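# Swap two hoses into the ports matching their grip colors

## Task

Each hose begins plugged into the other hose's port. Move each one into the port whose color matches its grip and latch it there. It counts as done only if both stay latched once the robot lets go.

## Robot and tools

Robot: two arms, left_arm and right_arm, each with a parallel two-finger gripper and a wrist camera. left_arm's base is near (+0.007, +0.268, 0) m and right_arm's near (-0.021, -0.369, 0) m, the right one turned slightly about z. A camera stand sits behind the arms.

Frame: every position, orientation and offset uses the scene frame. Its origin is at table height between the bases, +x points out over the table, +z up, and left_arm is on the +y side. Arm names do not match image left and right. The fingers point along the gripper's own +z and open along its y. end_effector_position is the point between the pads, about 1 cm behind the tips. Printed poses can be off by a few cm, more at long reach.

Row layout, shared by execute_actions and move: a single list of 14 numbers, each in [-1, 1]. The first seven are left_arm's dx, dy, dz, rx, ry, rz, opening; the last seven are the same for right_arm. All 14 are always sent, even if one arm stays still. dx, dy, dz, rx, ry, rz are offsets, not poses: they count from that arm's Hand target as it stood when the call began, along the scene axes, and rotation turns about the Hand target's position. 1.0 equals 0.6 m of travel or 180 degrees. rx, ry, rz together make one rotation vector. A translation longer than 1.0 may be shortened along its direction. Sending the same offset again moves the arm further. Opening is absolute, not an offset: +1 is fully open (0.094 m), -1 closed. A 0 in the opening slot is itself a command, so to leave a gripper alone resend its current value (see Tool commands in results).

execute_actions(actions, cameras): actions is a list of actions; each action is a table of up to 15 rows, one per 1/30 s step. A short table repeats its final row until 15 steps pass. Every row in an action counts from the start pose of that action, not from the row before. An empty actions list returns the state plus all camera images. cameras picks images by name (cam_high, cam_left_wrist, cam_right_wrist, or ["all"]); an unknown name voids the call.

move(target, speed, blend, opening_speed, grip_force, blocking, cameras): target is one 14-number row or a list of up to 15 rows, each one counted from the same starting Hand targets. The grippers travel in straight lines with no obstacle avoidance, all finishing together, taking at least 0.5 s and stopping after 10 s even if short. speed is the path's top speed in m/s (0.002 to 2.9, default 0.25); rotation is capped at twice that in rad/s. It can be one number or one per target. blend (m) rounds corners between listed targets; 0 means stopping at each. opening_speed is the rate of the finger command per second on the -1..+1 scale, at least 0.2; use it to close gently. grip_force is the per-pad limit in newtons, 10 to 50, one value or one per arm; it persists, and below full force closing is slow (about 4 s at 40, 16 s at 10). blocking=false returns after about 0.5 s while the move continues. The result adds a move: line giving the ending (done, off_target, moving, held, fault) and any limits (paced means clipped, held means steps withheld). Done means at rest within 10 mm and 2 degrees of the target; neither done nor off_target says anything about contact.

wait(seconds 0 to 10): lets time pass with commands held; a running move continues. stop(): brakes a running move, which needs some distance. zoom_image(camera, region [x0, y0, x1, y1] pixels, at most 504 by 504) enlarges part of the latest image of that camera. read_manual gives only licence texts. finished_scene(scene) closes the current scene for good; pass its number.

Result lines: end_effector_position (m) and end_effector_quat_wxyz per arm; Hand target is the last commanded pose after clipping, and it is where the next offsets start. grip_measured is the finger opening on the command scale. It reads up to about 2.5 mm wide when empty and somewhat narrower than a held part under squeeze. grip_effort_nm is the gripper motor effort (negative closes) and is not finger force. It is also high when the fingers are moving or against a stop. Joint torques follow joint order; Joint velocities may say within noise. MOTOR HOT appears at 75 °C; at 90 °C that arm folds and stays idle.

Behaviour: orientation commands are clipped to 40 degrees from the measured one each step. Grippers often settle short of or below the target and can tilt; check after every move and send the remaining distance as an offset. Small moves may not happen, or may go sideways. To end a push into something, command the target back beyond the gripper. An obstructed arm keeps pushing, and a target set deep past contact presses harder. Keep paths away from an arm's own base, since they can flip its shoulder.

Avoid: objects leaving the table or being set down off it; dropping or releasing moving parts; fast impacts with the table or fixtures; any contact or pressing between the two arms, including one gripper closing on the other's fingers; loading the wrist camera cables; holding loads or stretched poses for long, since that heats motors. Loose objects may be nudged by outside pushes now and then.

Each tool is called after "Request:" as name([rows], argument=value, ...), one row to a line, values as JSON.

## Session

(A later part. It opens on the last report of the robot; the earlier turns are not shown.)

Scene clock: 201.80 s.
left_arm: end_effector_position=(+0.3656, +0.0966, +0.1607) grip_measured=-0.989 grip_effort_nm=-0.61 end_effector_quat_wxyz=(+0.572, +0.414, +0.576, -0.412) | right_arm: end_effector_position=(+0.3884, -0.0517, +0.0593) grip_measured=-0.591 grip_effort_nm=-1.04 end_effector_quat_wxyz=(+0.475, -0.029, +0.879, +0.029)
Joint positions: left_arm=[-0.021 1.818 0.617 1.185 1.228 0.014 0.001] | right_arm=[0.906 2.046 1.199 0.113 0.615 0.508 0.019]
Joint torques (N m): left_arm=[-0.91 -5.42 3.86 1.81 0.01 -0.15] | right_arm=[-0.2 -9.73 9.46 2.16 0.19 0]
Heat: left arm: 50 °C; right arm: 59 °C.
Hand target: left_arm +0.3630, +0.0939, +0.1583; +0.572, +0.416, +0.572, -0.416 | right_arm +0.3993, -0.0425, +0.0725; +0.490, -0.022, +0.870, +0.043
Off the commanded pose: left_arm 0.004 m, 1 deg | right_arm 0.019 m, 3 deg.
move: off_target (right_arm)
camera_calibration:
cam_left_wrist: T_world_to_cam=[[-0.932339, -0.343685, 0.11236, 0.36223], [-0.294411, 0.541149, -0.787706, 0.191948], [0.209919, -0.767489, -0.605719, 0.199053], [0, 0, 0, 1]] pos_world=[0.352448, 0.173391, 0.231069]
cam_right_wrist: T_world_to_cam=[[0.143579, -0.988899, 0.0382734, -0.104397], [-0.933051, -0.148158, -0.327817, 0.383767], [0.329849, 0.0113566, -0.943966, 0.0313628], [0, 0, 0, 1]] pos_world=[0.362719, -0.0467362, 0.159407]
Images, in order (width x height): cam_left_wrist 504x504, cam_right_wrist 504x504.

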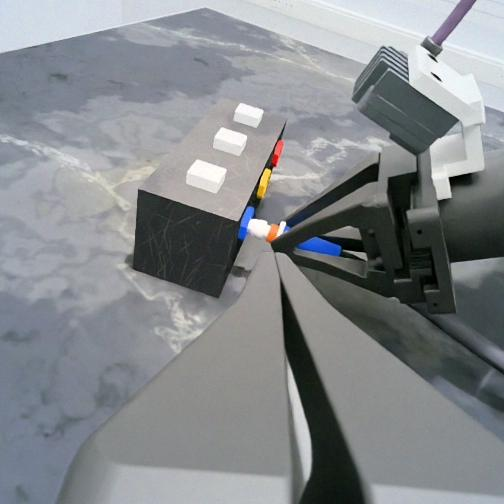

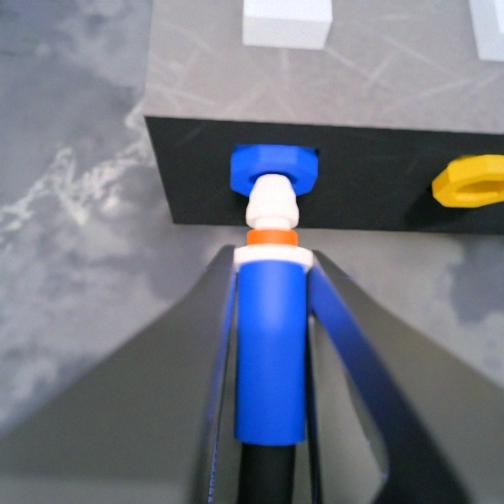

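Request:
move([
  [0,0,0,0,0,0,-1,-0.045,-0.006,0.01,0,0,0.0,-0.8],
  [0,0,0,0,0,0,-1,0.0,0.0,0.007,0,0,0.0,-0.8],
], speed=0.08, cameras=["cam_right_wrist","cam_left_wrist"])

Request:
zoom_image(camera="cam_left_wrist", region=[210, 180, 330, 270])

Request:
zoom_image(camera="cam_right_wrist", region=[190, 60, 370, 280])

Scene clock: 203.83 s.
left_arm: end_effector_position=(+0.3656, +0.0966, +0.1607) grip_measured=-0.989 grip_effort_nm=-0.60 end_effector_quat_wxyz=(+0.572, +0.414, +0.576, -0.412) | right_arm: end_effector_position=(+0.3884, -0.0518, +0.0634) grip_measured=-0.591 grip_effort_nm=-1.04 end_effector_quat_wxyz=(+0.475, -0.029, +0.879, +0.029)
Joint positions: left_arm=[-0.021 1.818 0.617 1.185 1.228 0.014 0.001] | right_arm=[0.906 2.037 1.204 0.099 0.615 0.508 0.019]
Joint torques (N m): left_arm=[-0.9 -5.42 3.84 1.81 0.02 -0.15] | right_arm=[-0.16 -9.69 9.65 2.14 0.2 -0.02]
Heat: left arm: 49 °C; right arm: 59 °C.
Hand target: left_arm +0.3630, +0.0939, +0.1583; +0.572, +0.416, +0.572, -0.416 | right_arm +0.3994, -0.0426, +0.0767; +0.490, -0.022, +0.871, +0.043
Off the commanded pose: left_arm 0.004 m, 1 deg | right_arm 0.020 m, 3 deg.
move: off_target (right_arm)
camera_calibration:
cam_left_wrist: T_world_to_cam=[[-0.932339, -0.343685, 0.11236, 0.36223], [-0.294411, 0.541149, -0.787706, 0.191948], [0.209919, -0.767489, -0.605719, 0.199053], [0, 0, 0, 1]] pos_world=[0.352448, 0.173391, 0.231069]
cam_right_wrist: T_world_to_cam=[[0.1433, -0.988967, 0.0375505, -0.104549], [-0.933094, -0.147655, -0.327924, 0.385231], [0.329851, 0.0119534, -0.943957, 0.0352279], [0, 0, 0, 1]] pos_world=[0.362819, -0.0469351, 0.163506]
Images, in order (width x height): cam_left_wrist 504x504, cam_right_wrist 504x504.

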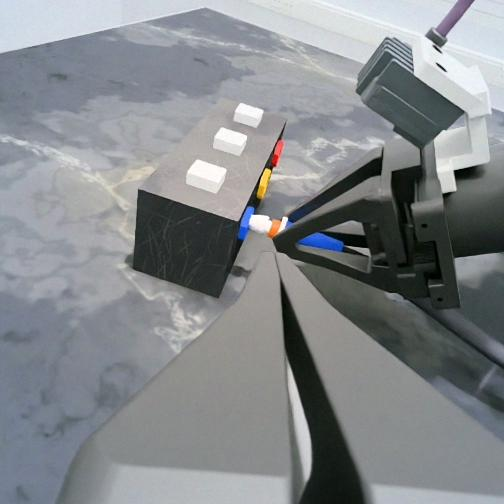

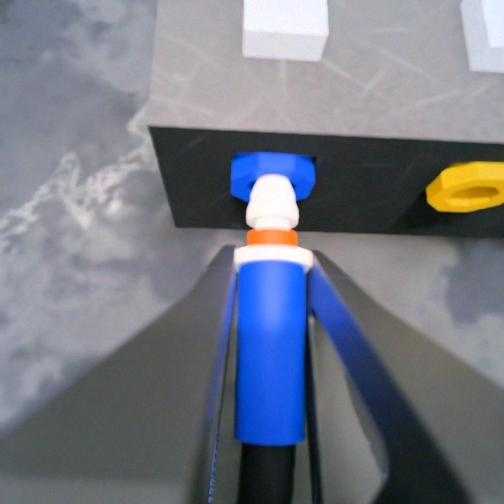

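Scaled by 4.200 from the camera's 504x504 image, which has a finer 720x720 frame.

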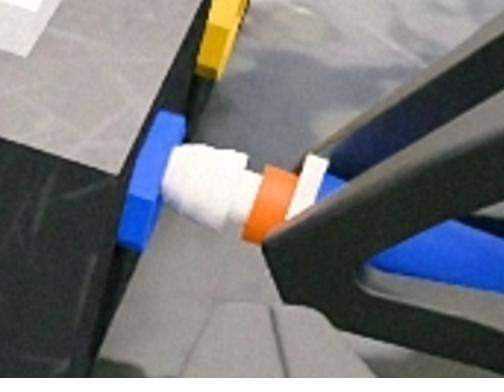

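Scaled by 2.291 from the camera's 504x504 image, which has a finer 720x720 frame.

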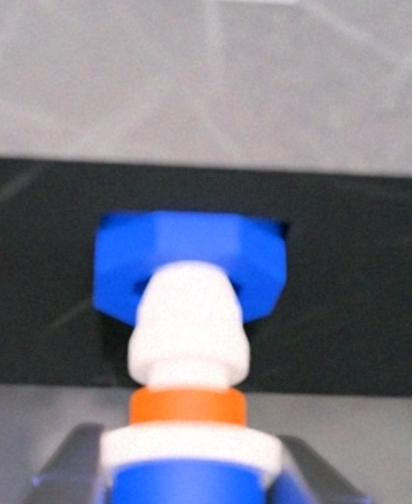

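Request:
move([
  [0,0,0,0,0,0,-1,-0.045,-0.006,0.002,0,0,-0.0167,-0.8],
  [0,0,0,0,0,0,-1,0.01,0.002,-0.001,0,0,-0.0167,-0.8],
], speed=0.08, cameras=["cam_right_wrist","cam_left_wrist"])

Request:
zoom_image(camera="cam_left_wrist", region=[210, 180, 330, 270])

Request:
zoom_image(camera="cam_right_wrist", region=[190, 60, 370, 280])

Scene clock: 205.97 s.
left_arm: end_effector_position=(+0.3656, +0.0966, +0.1607) grip_measured=-0.989 grip_effort_nm=-0.60 end_effector_quat_wxyz=(+0.572, +0.414, +0.576, -0.412) | right_arm: end_effector_position=(+0.3914, -0.0509, +0.0621) grip_measured=-0.591 grip_effort_nm=-1.05 end_effector_quat_wxyz=(+0.472, -0.011, +0.881, +0.015)
Joint positions: left_arm=[-0.021 1.818 0.617 1.185 1.228 0.014 0.001] | right_arm=[0.913 2.066 1.258 0.036 0.653 0.553 0.019]
Joint torques (N m): left_arm=[-0.91 -5.42 3.85 1.81 0.02 -0.15] | right_arm=[-0.32 -9.47 10.09 2.23 0.31 0.01]
Heat: left arm: 49 °C; right arm: 59 °C.
Hand target: left_arm +0.3630, +0.0939, +0.1583; +0.572, +0.416, +0.572, -0.416 | right_arm +0.4053, -0.0412, +0.0761; +0.491, +0.001, +0.871, +0.031
Off the commanded pose: left_arm 0.004 m, 1 deg | right_arm 0.022 m, 3 deg.
move: off_target (right_arm)
camera_calibration:
cam_left_wrist: T_world_to_cam=[[-0.932339, -0.343685, 0.11236, 0.36223], [-0.294411, 0.541149, -0.787706, 0.191948], [0.209919, -0.767489, -0.605719, 0.199053], [0, 0, 0, 1]] pos_world=[0.352448, 0.173391, 0.231069]
cam_right_wrist: T_world_to_cam=[[0.0988868, -0.994102, 0.0445248, -0.0872981], [-0.941362, -0.107958, -0.31966, 0.392401], [0.322581, -0.0103038, -0.946486, 0.0348515], [0, 0, 0, 1]] pos_world=[0.366782, -0.0440614, 0.162308]
Images, in order (width x height): cam_left_wrist 504x504, cam_right_wrist 504x504.

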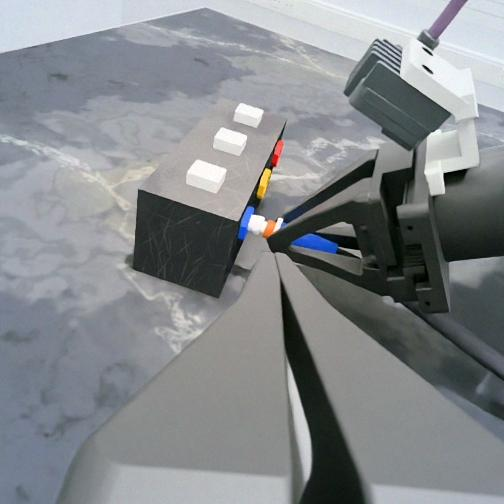

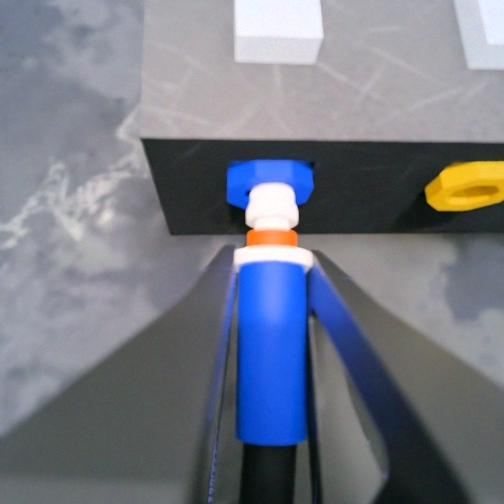

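Scaled by 4.200 from the camera's 504x504 image, which has a finer 720x720 frame.

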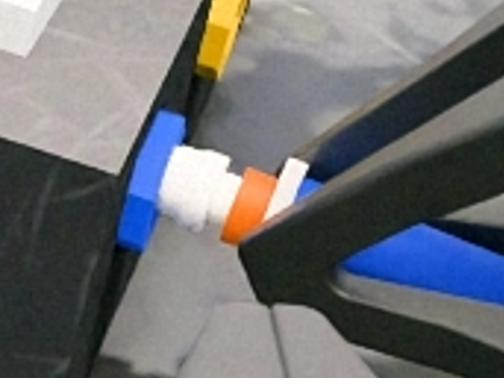

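Scaled by 2.291 from the camera's 504x504 image, which has a finer 720x720 frame.

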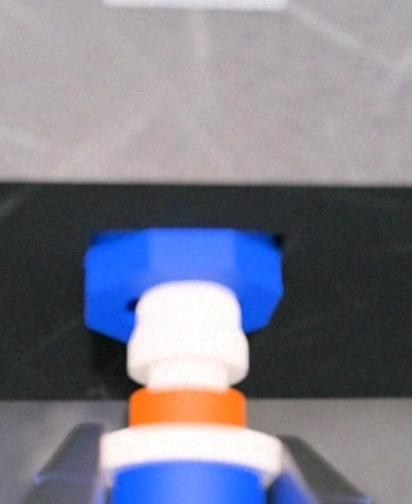

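Request:
move([
  [0,0,0,0,0,0,-1,0.033,0.0017,0.013,0,-0.015,0,-0.8],
  [0,0,0,0,0,0,-1,0.037,0.015,0.013,0,-0.015,0,-0.8],
  [0,0,0,0,0,0,-1,0.037,0.0017,0.03,0,-0.015,0,-0.8],
  [0,0,0,0,0,0,-1,0.037,-0.012,0.013,0,-0.015,0,-0.8],
  [0,0,0,0,0,0,-1,0.037,0.0017,-0.003,0,-0.015,0,-0.8],
  [0,0,0,0,0,0,-1,0.043,0.013,0.015,0,-0.015,0,-0.8],
  [0,0,0,0,0,0,-1,0.043,0.0017,0.028,0,-0.015,0,-0.8],
  [0,0,0,0,0,0,-1,0.043,-0.01,0.015,0,-0.015,0,-0.8],
  [0,0,0,0,0,0,-1,0.043,0.0017,0.002,0,-0.015,0,-0.8],
  [0,0,0,0,0,0,-1,0.047,0.0017,0.018,0,-0.015,0,-0.8],
], speed=0.06, blend=0.004, cameras=["cam_right_wrist","cam_left_wrist"])

Request:
zoom_image(camera="cam_left_wrist", region=[210, 180, 330, 270])

Request:
zoom_image(camera="cam_right_wrist", region=[190, 60, 370, 280])

Scene clock: 208.70 s.
left_arm: end_effector_position=(+0.3656, +0.0966, +0.1607) grip_measured=-0.989 grip_effort_nm=-0.60 end_effector_quat_wxyz=(+0.572, +0.414, +0.576, -0.412) | right_arm: end_effector_position=(+0.3994, -0.0502, +0.0604) grip_measured=-0.591 grip_effort_nm=-1.04 end_effector_quat_wxyz=(+0.469, -0.036, +0.883, -0.006)
Joint positions: left_arm=[-0.021 1.818 0.617 1.185 1.228 0.014 0.001] | right_arm=[0.902 2.093 1.301 0.01 0.652 0.49 0.019]
Joint torques (N m): left_arm=[-0.91 -5.42 3.86 1.82 0.01 -0.15] | right_arm=[-2.8 -9.55 11 3.05 0.24 -0.01]
Heat: left arm: 49 °C; right arm: 59 °C.
Hand target: left_arm +0.3630, +0.0939, +0.1583; +0.572, +0.416, +0.572, -0.416 | right_arm +0.4336, -0.0403, +0.0869; +0.511, +0.000, +0.859, +0.031
Off the commanded pose: left_arm 0.004 m, 1 deg | right_arm 0.044 m, 8 deg.
move: off_target (right_arm)
camera_calibration:
cam_left_wrist: T_world_to_cam=[[-0.932339, -0.343685, 0.11236, 0.36223], [-0.294411, 0.541149, -0.787706, 0.191948], [0.209919, -0.767489, -0.605719, 0.199053], [0, 0, 0, 1]] pos_world=[0.352448, 0.173391, 0.231069]
cam_right_wrist: T_world_to_cam=[[0.123544, -0.986923, 0.103537, -0.100374], [-0.939777, -0.149868, -0.307179, 0.396005], [0.318679, -0.0593514, -0.946003, 0.0297108], [0, 0, 0, 1]] pos_world=[0.375089, -0.037949, 0.160143]
Images, in order (width x height): cam_left_wrist 504x504, cam_right_wrist 504x504.

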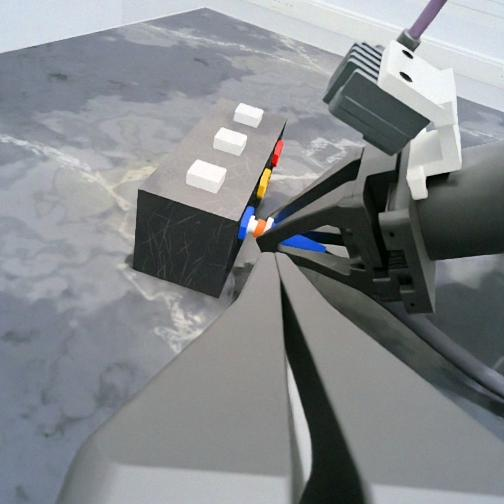

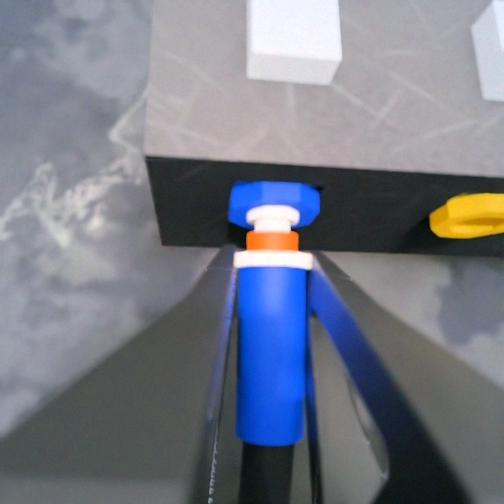

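Scaled by 4.200 from the camera's 504x504 image, which has a finer 720x720 frame.

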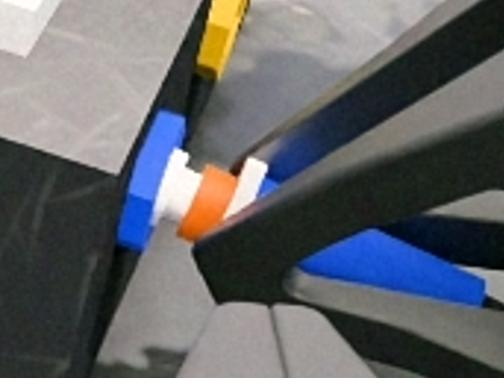

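Scaled by 2.291 from the camera's 504x504 image, which has a finer 720x720 frame.

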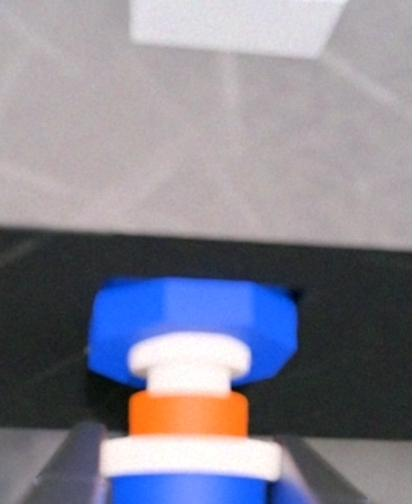

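Request:
move([
  [0,0,0,0,0,0,-1,0.0,0.0,0.025,0,0,0,-0.8],
  [0,0,0,0,0,0,-1,0.005,0.01,0.025,0,0,0,-0.8],
  [0,0,0,0,0,0,-1,0.005,0.0,0.04,0,0,0,-0.8],
  [0,0,0,0,0,0,-1,0.005,-0.01,0.025,0,0,0,-0.8],
  [0,0,0,0,0,0,-1,0.005,0.0,0.02,0,0,0,-0.8],
], speed=0.06, blend=0.004, cameras=["cam_right_wrist","cam_left_wrist"])

Request:
zoom_image(camera="cam_left_wrist", region=[210, 180, 330, 270])

Request:
zoom_image(camera="cam_right_wrist", region=[190, 60, 370, 280])

Scene clock: 210.20 s.
left_arm: end_effector_position=(+0.3656, +0.0966, +0.1607) grip_measured=-0.989 grip_effort_nm=-0.60 end_effector_quat_wxyz=(+0.572, +0.414, +0.576, -0.412) | right_arm: end_effector_position=(+0.3998, -0.0506, +0.0612) grip_measured=-0.591 grip_effort_nm=-1.05 end_effector_quat_wxyz=(+0.455, -0.045, +0.889, -0.012)
Joint positions: left_arm=[-0.021 1.818 0.617 1.185 1.228 0.014 0.001] | right_arm=[0.896 2.093 1.333 -0.052 0.635 0.484 0.019]
Joint torques (N m): left_arm=[-0.88 -5.41 3.85 1.82 0.01 -0.14] | right_arm=[-2.73 -11.19 10.67 3.22 0.41 0.04]
Heat: left arm: 49 °C; right arm: 60 °C.
Hand target: left_arm +0.3630, +0.0939, +0.1583; +0.572, +0.416, +0.572, -0.416 | right_arm +0.4367, -0.0403, +0.0990; +0.511, +0.000, +0.859, +0.031
Off the commanded pose: left_arm 0.004 m, 1 deg | right_arm 0.054 m, 10 deg.
move: off_target (right_arm); blend cut to 0.0034 m at target 1, 0.0034 m at target 2, 0.0034 m at target 4
camera_calibration:
cam_left_wrist: T_world_to_cam=[[-0.932339, -0.343685, 0.11236, 0.36223], [-0.294411, 0.541149, -0.787706, 0.191948], [0.209919, -0.767489, -0.605719, 0.199053], [0, 0, 0, 1]] pos_world=[0.352448, 0.173391, 0.231069]
cam_right_wrist: T_world_to_cam=[[0.136483, -0.983488, 0.118847, -0.106799], [-0.946929, -0.164763, -0.276005, 0.396804], [0.291029, -0.07487, -0.95378, 0.041137], [0, 0, 0, 1]] pos_world=[0.378349, -0.0365767, 0.161448]
Images, in order (width x height): cam_left_wrist 504x504, cam_right_wrist 504x504.

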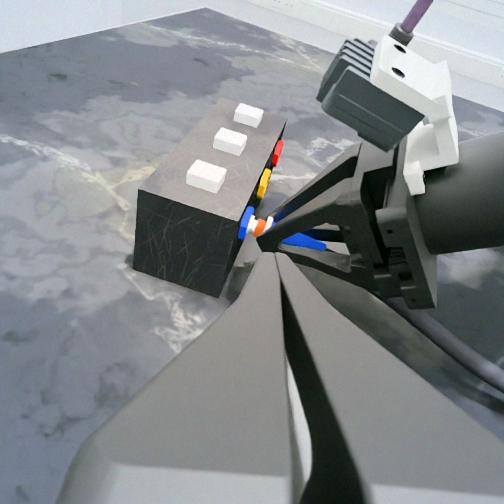

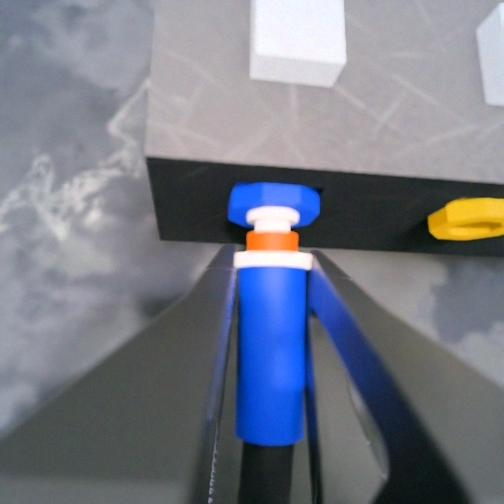

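Scaled by 4.200 from the camera's 504x504 image, which has a finer 720x720 frame.

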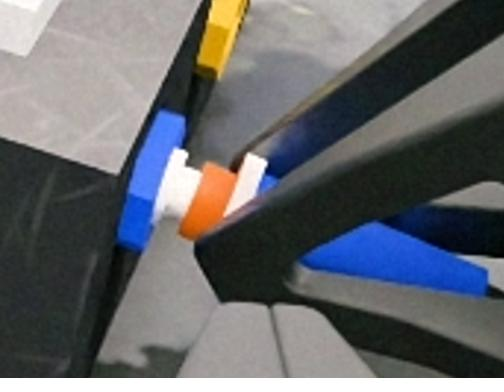

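Scaled by 2.291 from the camera's 504x504 image, which has a finer 720x720 frame.

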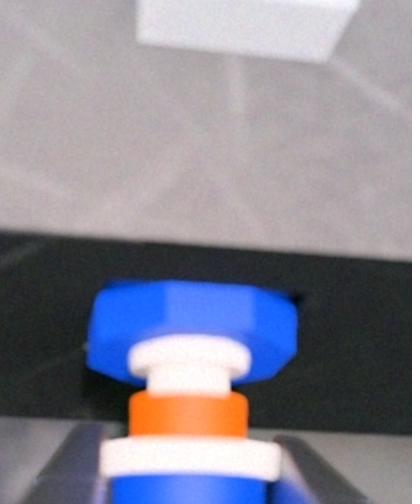

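Request:
move([
  [0,0,0,0,0,0,-1,0.035,0.0,0.02,0,-0.01,0,-0.8],
  [0,0,0,0,0,0,-1,0.04,0.008,0.025,0,-0.01,0,-0.8],
  [0,0,0,0,0,0,-1,0.045,0.0,0.035,0,-0.015,0,-0.8],
  [0,0,0,0,0,0,-1,0.05,-0.008,0.03,0,-0.02,0,-0.8],
], speed=0.06, blend=0.004, cameras=["cam_right_wrist","cam_left_wrist"])

Request:
zoom_image(camera="cam_left_wrist", region=[210, 180, 330, 270])

Request:
zoom_image(camera="cam_right_wrist", region=[190, 60, 370, 280])

Scene clock: 211.73 s.
left_arm: end_effector_position=(+0.3656, +0.0966, +0.1607) grip_measured=-0.989 grip_effort_nm=-0.60 end_effector_quat_wxyz=(+0.572, +0.414, +0.576, -0.412) | right_arm: end_effector_position=(+0.4029, -0.0514, +0.0616) grip_measured=-0.591 grip_effort_nm=-1.05 end_effector_quat_wxyz=(+0.443, -0.075, +0.893, -0.020)
Joint positions: left_arm=[-0.021 1.818 0.617 1.185 1.228 0.014 0.001] | right_arm=[0.881 2.093 1.355 -0.088 0.601 0.422 0.019]
Joint torques (N m): left_arm=[-0.88 -5.42 3.85 1.82 0.01 -0.14] | right_arm=[-5.27 -11.44 11.49 4.14 0.69 -0.05]
Heat: left arm: 49 °C; right arm: 60 °C.
Hand target: left_arm +0.3630, +0.0939, +0.1583; +0.572, +0.416, +0.572, -0.416 | right_arm +0.4665, -0.0450, +0.1169; +0.538, -0.001, +0.842, +0.031
Off the commanded pose: left_arm 0.004 m, 1 deg | right_arm 0.085 m, 16 deg.
move: off_target (right_arm); blend cut to 0.0032 m at target 1, 0.0032 m at target 2, 0.0039 m at target 3
camera_calibration:
cam_left_wrist: T_world_to_cam=[[-0.932339, -0.343685, 0.11236, 0.36223], [-0.294411, 0.541149, -0.787706, 0.191948], [0.209919, -0.767489, -0.605719, 0.199053], [0, 0, 0, 1]] pos_world=[0.352448, 0.173391, 0.231069]
cam_right_wrist: T_world_to_cam=[[0.184165, -0.970322, 0.156713, -0.128972], [-0.944967, -0.218657, -0.243363, 0.394173], [0.270407, -0.10327, -0.957191, 0.0476743], [0, 0, 0, 1]] pos_world=[0.383341, -0.0340318, 0.161772]
Images, in order (width x height): cam_left_wrist 504x504, cam_right_wrist 504x504.

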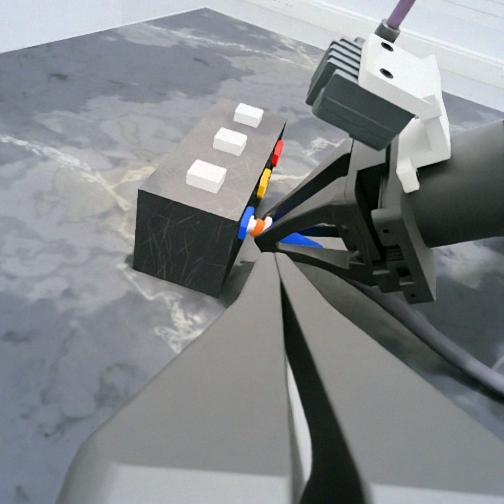

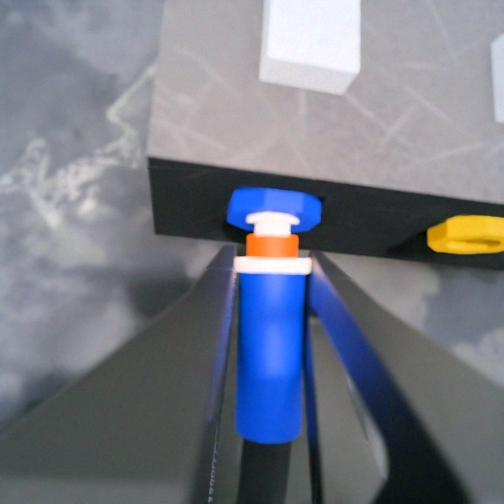

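Scaled by 4.200 from the camera's 504x504 image, which has a finer 720x720 frame.

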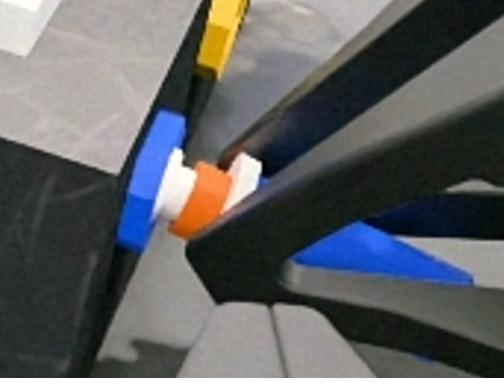

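Scaled by 2.291 from the camera's 504x504 image, which has a finer 720x720 frame.

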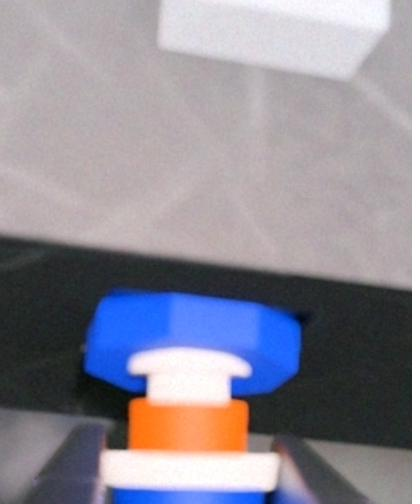

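Request:
move([
  [0,0,0,0,0,0,-1,0.035,0.008,0.018,0,-0.012,0,-0.8],
  [0,0,0,0,0,0,-1,0.05,0.012,0.03,0,-0.018,0,-0.8],
  [0,0,0,0,0,0,-1,0.065,0.006,0.035,0,-0.024,0,-0.8],
], speed=0.06, blend=0.004, cameras=["cam_right_wrist","cam_left_wrist"])

Request:
zoom_image(camera="cam_left_wrist", region=[210, 180, 330, 270])

Request:
zoom_image(camera="cam_right_wrist", region=[190, 60, 370, 280])

Scene clock: 213.40 s.
left_arm: end_effector_position=(+0.3656, +0.0966, +0.1607) grip_measured=-0.989 grip_effort_nm=-0.60 end_effector_quat_wxyz=(+0.572, +0.414, +0.576, -0.412) | right_arm: end_effector_position=(+0.4055, -0.0518, +0.0623) grip_measured=-0.591 grip_effort_nm=-1.04 end_effector_quat_wxyz=(+0.432, -0.108, +0.895, -0.028)
Joint positions: left_arm=[-0.021 1.818 0.617 1.185 1.228 0.014 0.001] | right_arm=[0.868 2.093 1.375 -0.119 0.569 0.353 0.019]
Joint torques (N m): left_arm=[-0.9 -5.42 3.85 1.82 0.01 -0.15] | right_arm=[-7.66 -10.84 15.05 4.9 0.98 -0.03]
Heat: left arm: 48 °C; right arm: 60 °C.
Hand target: left_arm +0.3630, +0.0939, +0.1583; +0.572, +0.416, +0.572, -0.416 | right_arm +0.5056, -0.0415, +0.1380; +0.569, -0.002, +0.822, +0.031
Off the commanded pose: left_arm 0.004 m, 1 deg | right_arm 0.126 m, 23 deg.
move: off_target (right_arm)
camera_calibration:
cam_left_wrist: T_world_to_cam=[[-0.932339, -0.343685, 0.11236, 0.36223], [-0.294411, 0.541149, -0.787706, 0.191948], [0.209919, -0.767489, -0.605719, 0.199053], [0, 0, 0, 1]] pos_world=[0.352448, 0.173391, 0.231069]
cam_right_wrist: T_world_to_cam=[[0.237159, -0.951321, 0.196833, -0.152974], [-0.937263, -0.277356, -0.211215, 0.388515], [0.255526, -0.134393, -0.957416, 0.0519437], [0, 0, 0, 1]] pos_world=[0.387147, -0.0307898, 0.161902]
Images, in order (width x height): cam_left_wrist 504x504, cam_right_wrist 504x504.

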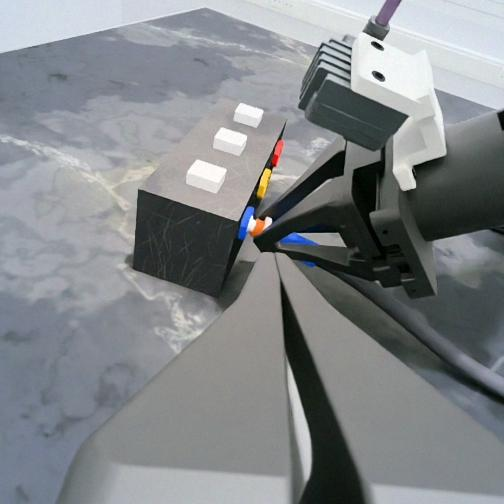

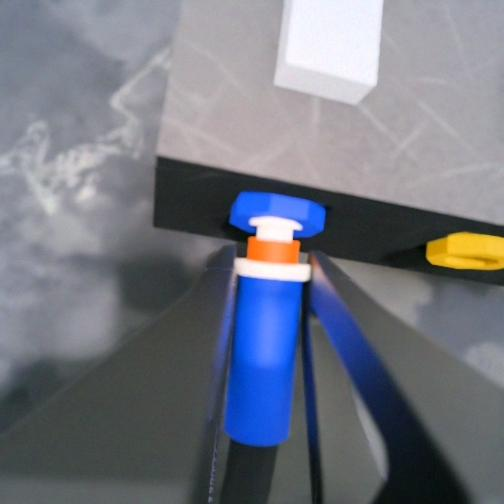

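Scaled by 4.200 from the camera's 504x504 image, which has a finer 720x720 frame.

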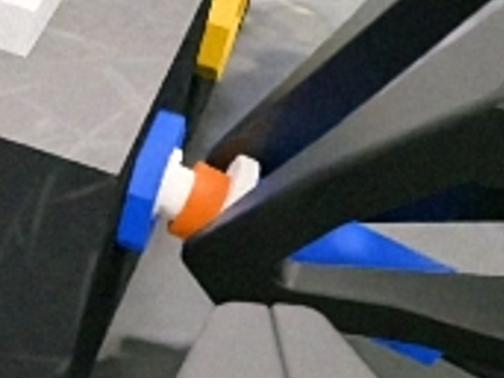

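Scaled by 2.291 from the camera's 504x504 image, which has a finer 720x720 frame.

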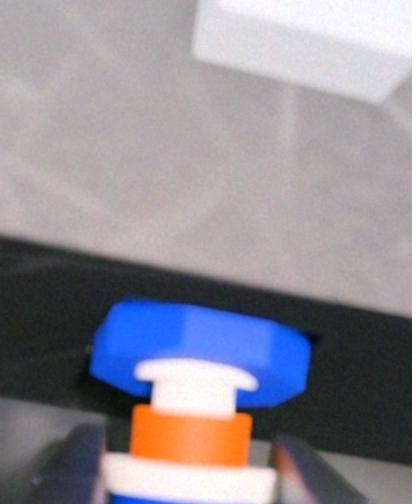

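Request:
execute_actions(actions=[])

Scene clock: 213.90 s.
left_arm: end_effector_position=(+0.3656, +0.0966, +0.1607) grip_measured=-0.989 grip_effort_nm=-0.60 end_effector_quat_wxyz=(+0.572, +0.414, +0.576, -0.412) | right_arm: end_effector_position=(+0.4055, -0.0518, +0.0623) grip_measured=-0.591 grip_effort_nm=-1.04 end_effector_quat_wxyz=(+0.432, -0.108, +0.895, -0.029)
Joint positions: left_arm=[-0.021 1.818 0.617 1.185 1.228 0.014 0.001] | right_arm=[0.868 2.093 1.375 -0.119 0.569 0.352 0.019]
Joint velocities: within noise
Joint torques (N m): left_arm=[-0.9 -5.42 3.84 1.81 0.02 -0.15] | right_arm=[-7.68 -10.81 15.04 4.89 0.97 -0.02]
Heat: left arm: 48 °C; right arm: 60 °C.
Hand target: left_arm +0.3630, +0.0939, +0.1583; +0.572, +0.416, +0.572, -0.416 | right_arm +0.5056, -0.0415, +0.1380; +0.569, -0.002, +0.822, +0.031
Tool commands: left_gripper/opening=-1.0 right_gripper/opening=-0.8
Off the commanded pose: left_arm 0.004 m, 1 deg | right_arm 0.126 m, 23 deg.
camera_calibration:
cam_left_wrist: T_world_to_cam=[[-0.932339, -0.343685, 0.11236, 0.36223], [-0.294411, 0.541149, -0.787706, 0.191948], [0.209919, -0.767489, -0.605719, 0.199053], [0, 0, 0, 1]] pos_world=[0.352448, 0.173391, 0.231069]
cam_right_wrist: T_world_to_cam=[[0.237396, -0.951207, 0.197101, -0.153106], [-0.93718, -0.277656, -0.211188, 0.388469], [0.25561, -0.134584, -0.957367, 0.0518975], [0, 0, 0, 1]] pos_world=[0.387147, -0.0307901, 0.161902]

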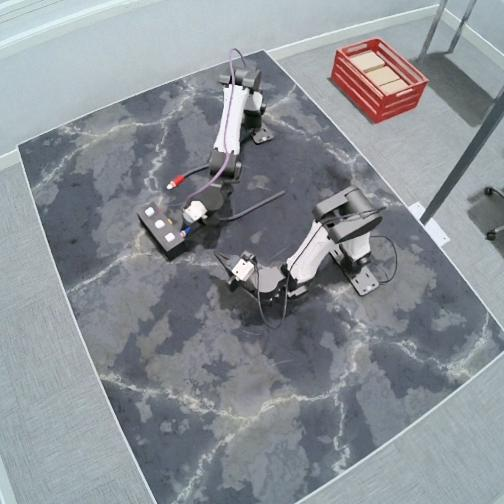

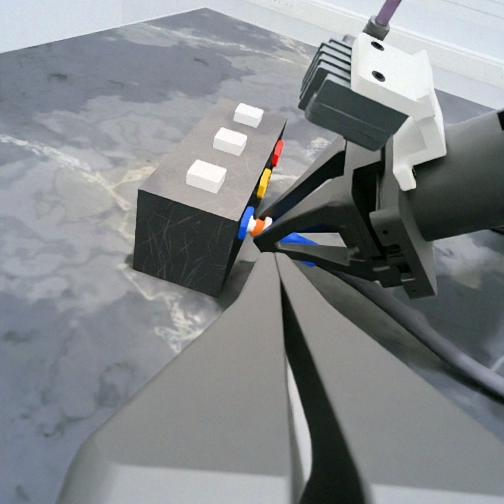

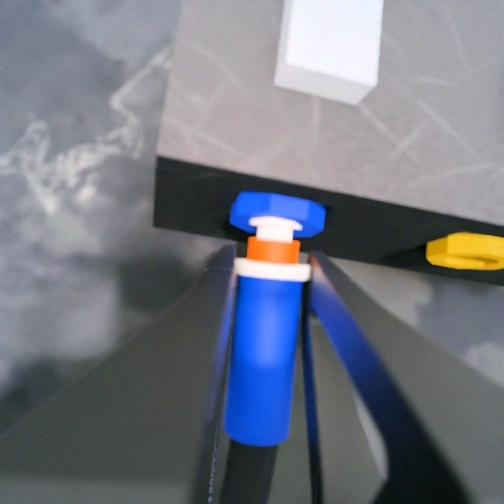

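Request:
zoom_image(camera="cam_left_wrist", region=[220, 190, 320, 270])

Request:
zoom_image(camera="cam_right_wrist", region=[180, 160, 380, 320])

Scaled by 5.040 from the camera's 504x504 image, which has a finer 720x720 frame.

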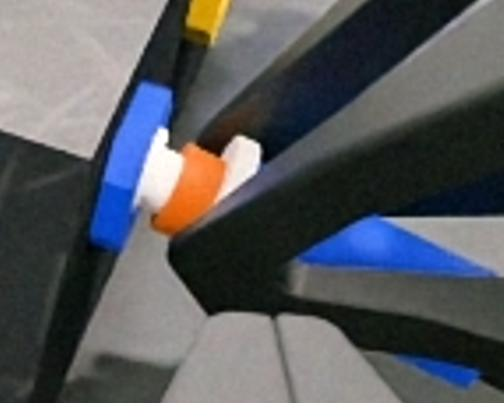

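Scaled by 2.520 from the camera's 504x504 image, which has a finer 720x720 frame.

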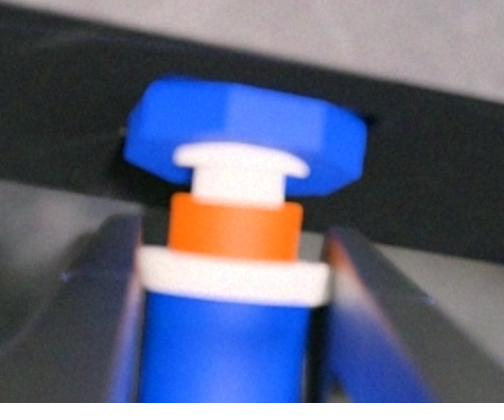

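Request:
move([
  [0,0,0,0,0,0,-1,0.05,0.005,0.035,0,0,0,-0.8],
  [0,0,0,0,0,0,-1,0.06,0.03,0.045,0,0,0,-0.8],
  [0,0,0,0,0,0,-1,0.06,0.005,0.065,0,0,0,-0.8],
  [0,0,0,0,0,0,-1,0.06,-0.02,0.045,0,0,0,-0.8],
  [0,0,0,0,0,0,-1,0.06,0.005,0.025,0,0,0,-0.8],
  [0,0,0,0,0,0,-1,0.06,0.03,0.045,0,0,0,-0.8],
  [0,0,0,0,0,0,-1,0.06,0.005,0.045,0,0,0,-0.8],
], blend=0.004, speed=0.06, cameras=["cam_left_wrist","cam_right_wrist"])

Request:
zoom_image(camera="cam_left_wrist", region=[220, 190, 320, 270])

Request:
zoom_image(camera="cam_right_wrist", region=[180, 160, 380, 320])

Scene clock: 217.90 s.
left_arm: end_effector_position=(+0.3656, +0.0966, +0.1607) grip_measured=-0.989 grip_effort_nm=-0.60 end_effector_quat_wxyz=(+0.572, +0.414, +0.576, -0.412) | right_arm: end_effector_position=(+0.4094, -0.0514, +0.0660) grip_measured=-0.591 grip_effort_nm=-1.05 end_effector_quat_wxyz=(+0.351, -0.130, +0.927, -0.013)
Joint positions: left_arm=[-0.021 1.818 0.617 1.185 1.228 0.014 0.001] | right_arm=[0.82 2.127 1.564 -0.407 0.42 0.358 0.019]
Joint torques (N m): left_arm=[-0.9 -5.41 3.84 1.82 0.02 -0.15] | right_arm=[-6.95 -13.45 15.57 5.36 2.09 0.17]
Heat: left arm: 48 °C; right arm: 62 °C.
Hand target: left_arm +0.3630, +0.0939, +0.1583; +0.572, +0.416, +0.572, -0.416 | right_arm +0.5416, -0.0385, +0.1649; +0.569, -0.002, +0.822, +0.031
Off the commanded pose: left_arm 0.004 m, 1 deg | right_arm 0.166 m, 32 deg.
move: off_target (right_arm)
camera_calibration:
cam_left_wrist: T_world_to_cam=[[-0.932339, -0.343685, 0.11236, 0.36223], [-0.294411, 0.541149, -0.787706, 0.191948], [0.209919, -0.767489, -0.605719, 0.199053], [0, 0, 0, 1]] pos_world=[0.352448, 0.173391, 0.231069]
cam_right_wrist: T_world_to_cam=[[0.306703, -0.938952, 0.155889, -0.179429], [-0.947615, -0.316582, -0.0424577, 0.384115], [0.0892174, -0.134701, -0.986862, 0.124542], [0, 0, 0, 1]] pos_world=[0.407913, -0.0300958, 0.167185]
Images, in order (width x height): cam_left_wrist 504x504, cam_right_wrist 504x504.

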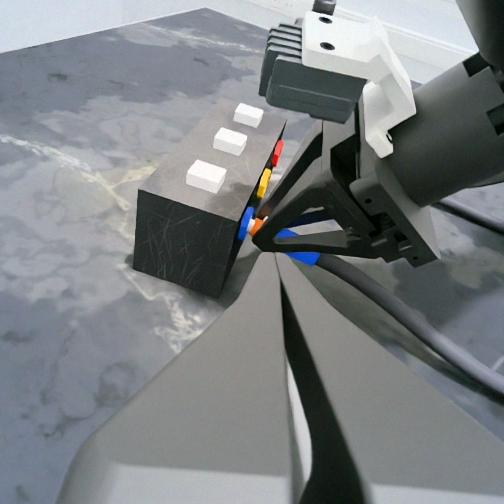

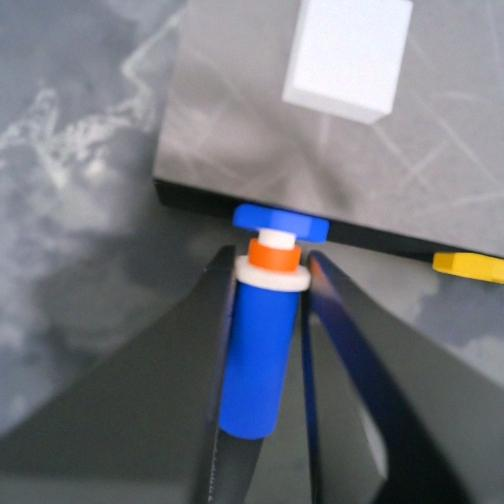

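Scaled by 5.040 from the camera's 504x504 image, which has a finer 720x720 frame.

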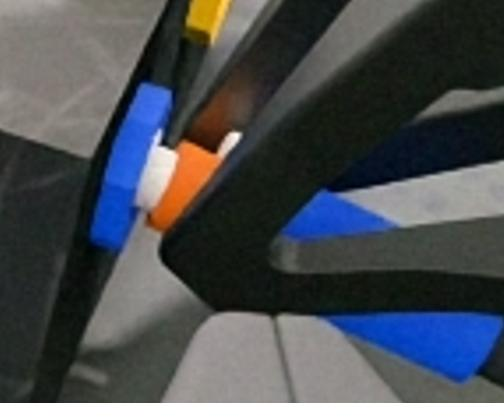

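Scaled by 2.520 from the camera's 504x504 image, which has a finer 720x720 frame.

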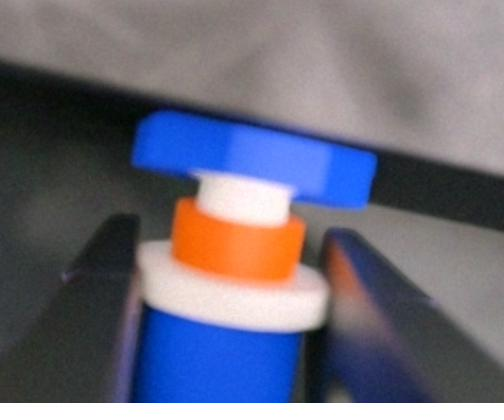

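Request:
move(target=[0,0,0,0,0,0,-1,-0.19,-0.018,-0.145,0,0,0,-0.8], speed=0.15, cameras=["cam_left_wrist","cam_right_wrist"])

Request:
zoom_image(camera="cam_left_wrist", region=[220, 190, 320, 270])

Request:
zoom_image(camera="cam_right_wrist", region=[180, 160, 380, 320])

Scene clock: 219.87 s.
left_arm: end_effector_position=(+0.3656, +0.0966, +0.1607) grip_measured=-0.989 grip_effort_nm=-0.60 end_effector_quat_wxyz=(+0.572, +0.414, +0.576, -0.412) | right_arm: end_effector_position=(+0.4035, -0.0494, +0.0603) grip_measured=-0.591 grip_effort_nm=-1.05 end_effector_quat_wxyz=(+0.526, -0.041, +0.850, +0.004)
Joint positions: left_arm=[-0.021 1.818 0.617 1.185 1.228 0.014 0.001] | right_arm=[0.909 2.109 1.188 0.299 0.698 0.391 0.019]
Joint torques (N m): left_arm=[-0.91 -5.42 3.86 1.82 0.02 -0.15] | right_arm=[-2.39 -9.01 7.21 3.61 0.42 0.04]
Heat: left arm: 48 °C; right arm: 62 °C.
Hand target: left_arm +0.3630, +0.0939, +0.1583; +0.572, +0.416, +0.572, -0.416 | right_arm +0.4276, -0.0492, +0.0780; +0.569, -0.002, +0.822, +0.031
Off the commanded pose: left_arm 0.004 m, 1 deg | right_arm 0.030 m, 8 deg.
move: off_target (right_arm)
camera_calibration:
cam_left_wrist: T_world_to_cam=[[-0.932339, -0.343685, 0.11236, 0.36223], [-0.294411, 0.541149, -0.787706, 0.191948], [0.209919, -0.767489, -0.605719, 0.199053], [0, 0, 0, 1]] pos_world=[0.352448, 0.173391, 0.231069]
cam_right_wrist: T_world_to_cam=[[0.13126, -0.985798, 0.104748, -0.103183], [-0.888088, -0.163884, -0.429466, 0.385809], [0.440534, -0.0366536, -0.896988, -0.0225361], [0, 0, 0, 1]] pos_world=[0.366104, -0.0393163, 0.156285]
Images, in order (width x height): cam_left_wrist 504x504, cam_right_wrist 504x504.

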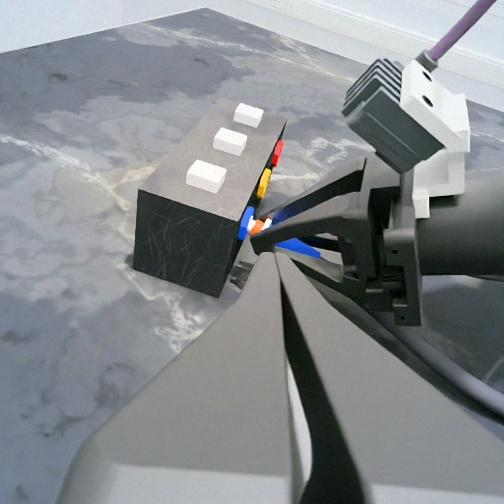

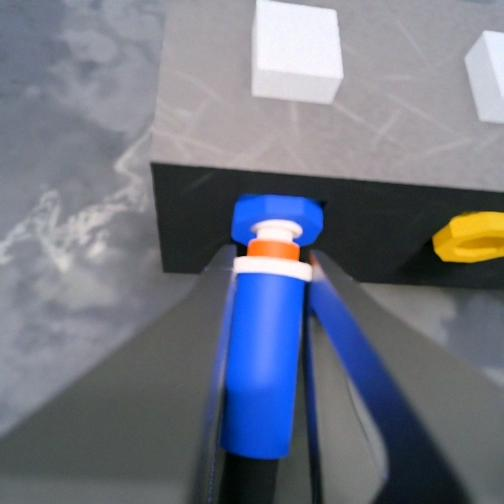

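Scaled by 5.040 from the camera's 504x504 image, which has a finer 720x720 frame.

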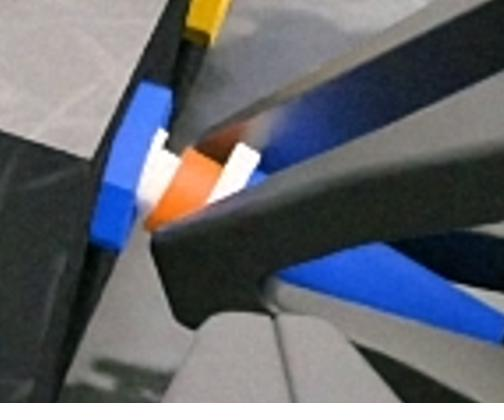

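Scaled by 2.520 from the camera's 504x504 image, which has a finer 720x720 frame.

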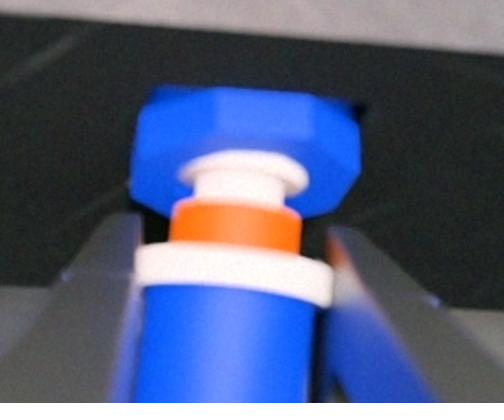

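Request:
move([
  [0,0,0,0,0,0,-1,0.12,0.01,0.05,0,-0.07,0,-0.8],
  [0,0,0,0,0,0,-1,0.2,0.018,0.09,0,-0.1,0,-0.8],
  [0,0,0,0,0,0,-1,0.22,0.022,0.10,0,-0.1,0,-0.8],
], blend=0.004, speed=0.12, cameras=["cam_left_wrist","cam_right_wrist"])

Request:
zoom_image(camera="cam_left_wrist", region=[220, 190, 320, 270])

Request:
zoom_image(camera="cam_right_wrist", region=[180, 160, 380, 320])

Scene clock: 222.67 s.
left_arm: end_effector_position=(+0.3656, +0.0966, +0.1607) grip_measured=-0.989 grip_effort_nm=-0.60 end_effector_quat_wxyz=(+0.572, +0.414, +0.576, -0.412) | right_arm: end_effector_position=(+0.4121, -0.0506, +0.0599) grip_measured=-0.591 grip_effort_nm=-1.04 end_effector_quat_wxyz=(+0.561, -0.116, +0.815, -0.083)
Joint positions: left_arm=[-0.021 1.818 0.617 1.185 1.228 0.014 0.001] | right_arm=[0.919 2.173 1.188 0.45 0.797 0.114 0.019]
Joint torques (N m): left_arm=[-0.87 -5.42 3.86 1.81 0.01 -0.14] | right_arm=[-15.72 -7.66 20.45 5.76 -1.02 -0.62]
Heat: left arm: 47 °C; right arm: 64 °C.
Hand target: left_arm +0.3630, +0.0939, +0.1583; +0.572, +0.416, +0.572, -0.416 | right_arm +0.5596, -0.0360, +0.1380; +0.691, -0.007, +0.722, +0.030
Off the commanded pose: left_arm 0.004 m, 1 deg | right_arm 0.168 m, 26 deg.
move: off_target (right_arm)
camera_calibration:
cam_left_wrist: T_world_to_cam=[[-0.932339, -0.343685, 0.11236, 0.36223], [-0.294411, 0.541149, -0.787706, 0.191948], [0.209919, -0.767489, -0.605719, 0.199053], [0, 0, 0, 1]] pos_world=[0.352448, 0.173391, 0.231069]
cam_right_wrist: T_world_to_cam=[[0.146492, -0.93105, 0.334194, -0.122721], [-0.832399, -0.298553, -0.46688, 0.365468], [0.534464, -0.209789, -0.818741, -0.078932], [0, 0, 0, 1]] pos_world=[0.364379, -0.0217067, 0.147018]
Images, in order (width x height): cam_left_wrist 504x504, cam_right_wrist 504x504.

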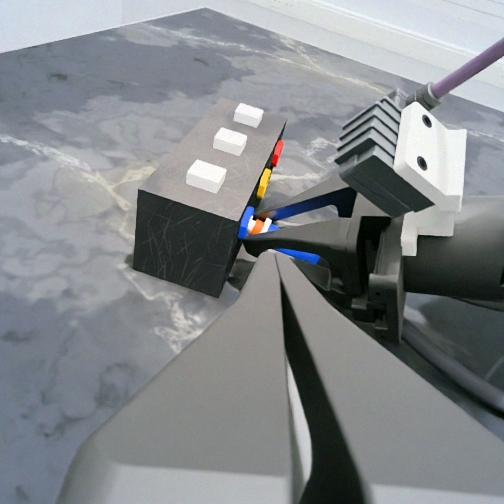

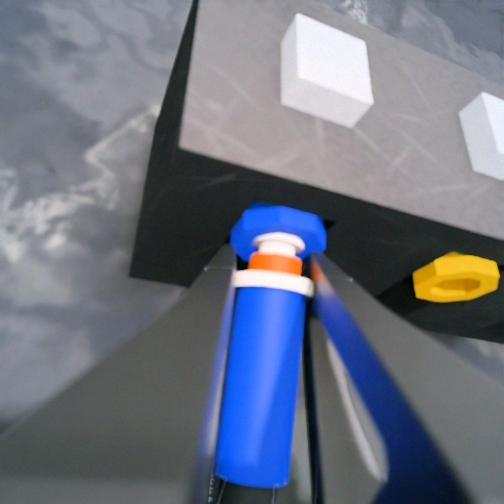

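Scaled by 5.040 from the camera's 504x504 image, which has a finer 720x720 frame.

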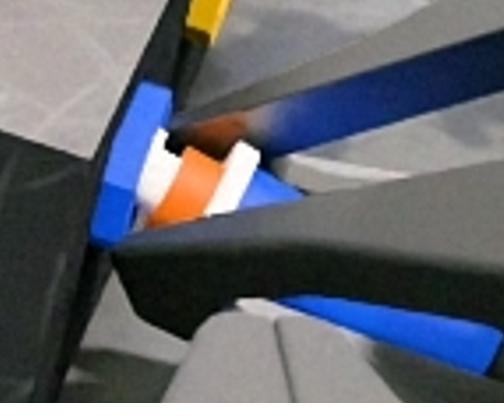

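Scaled by 2.520 from the camera's 504x504 image, which has a finer 720x720 frame.

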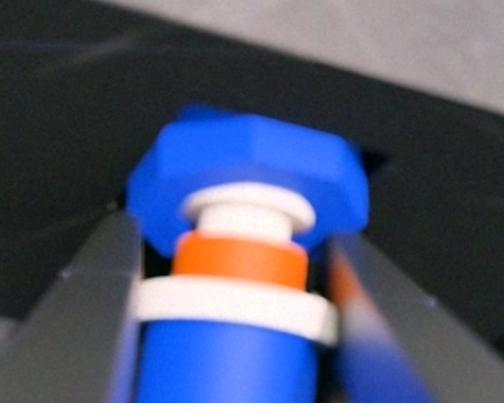

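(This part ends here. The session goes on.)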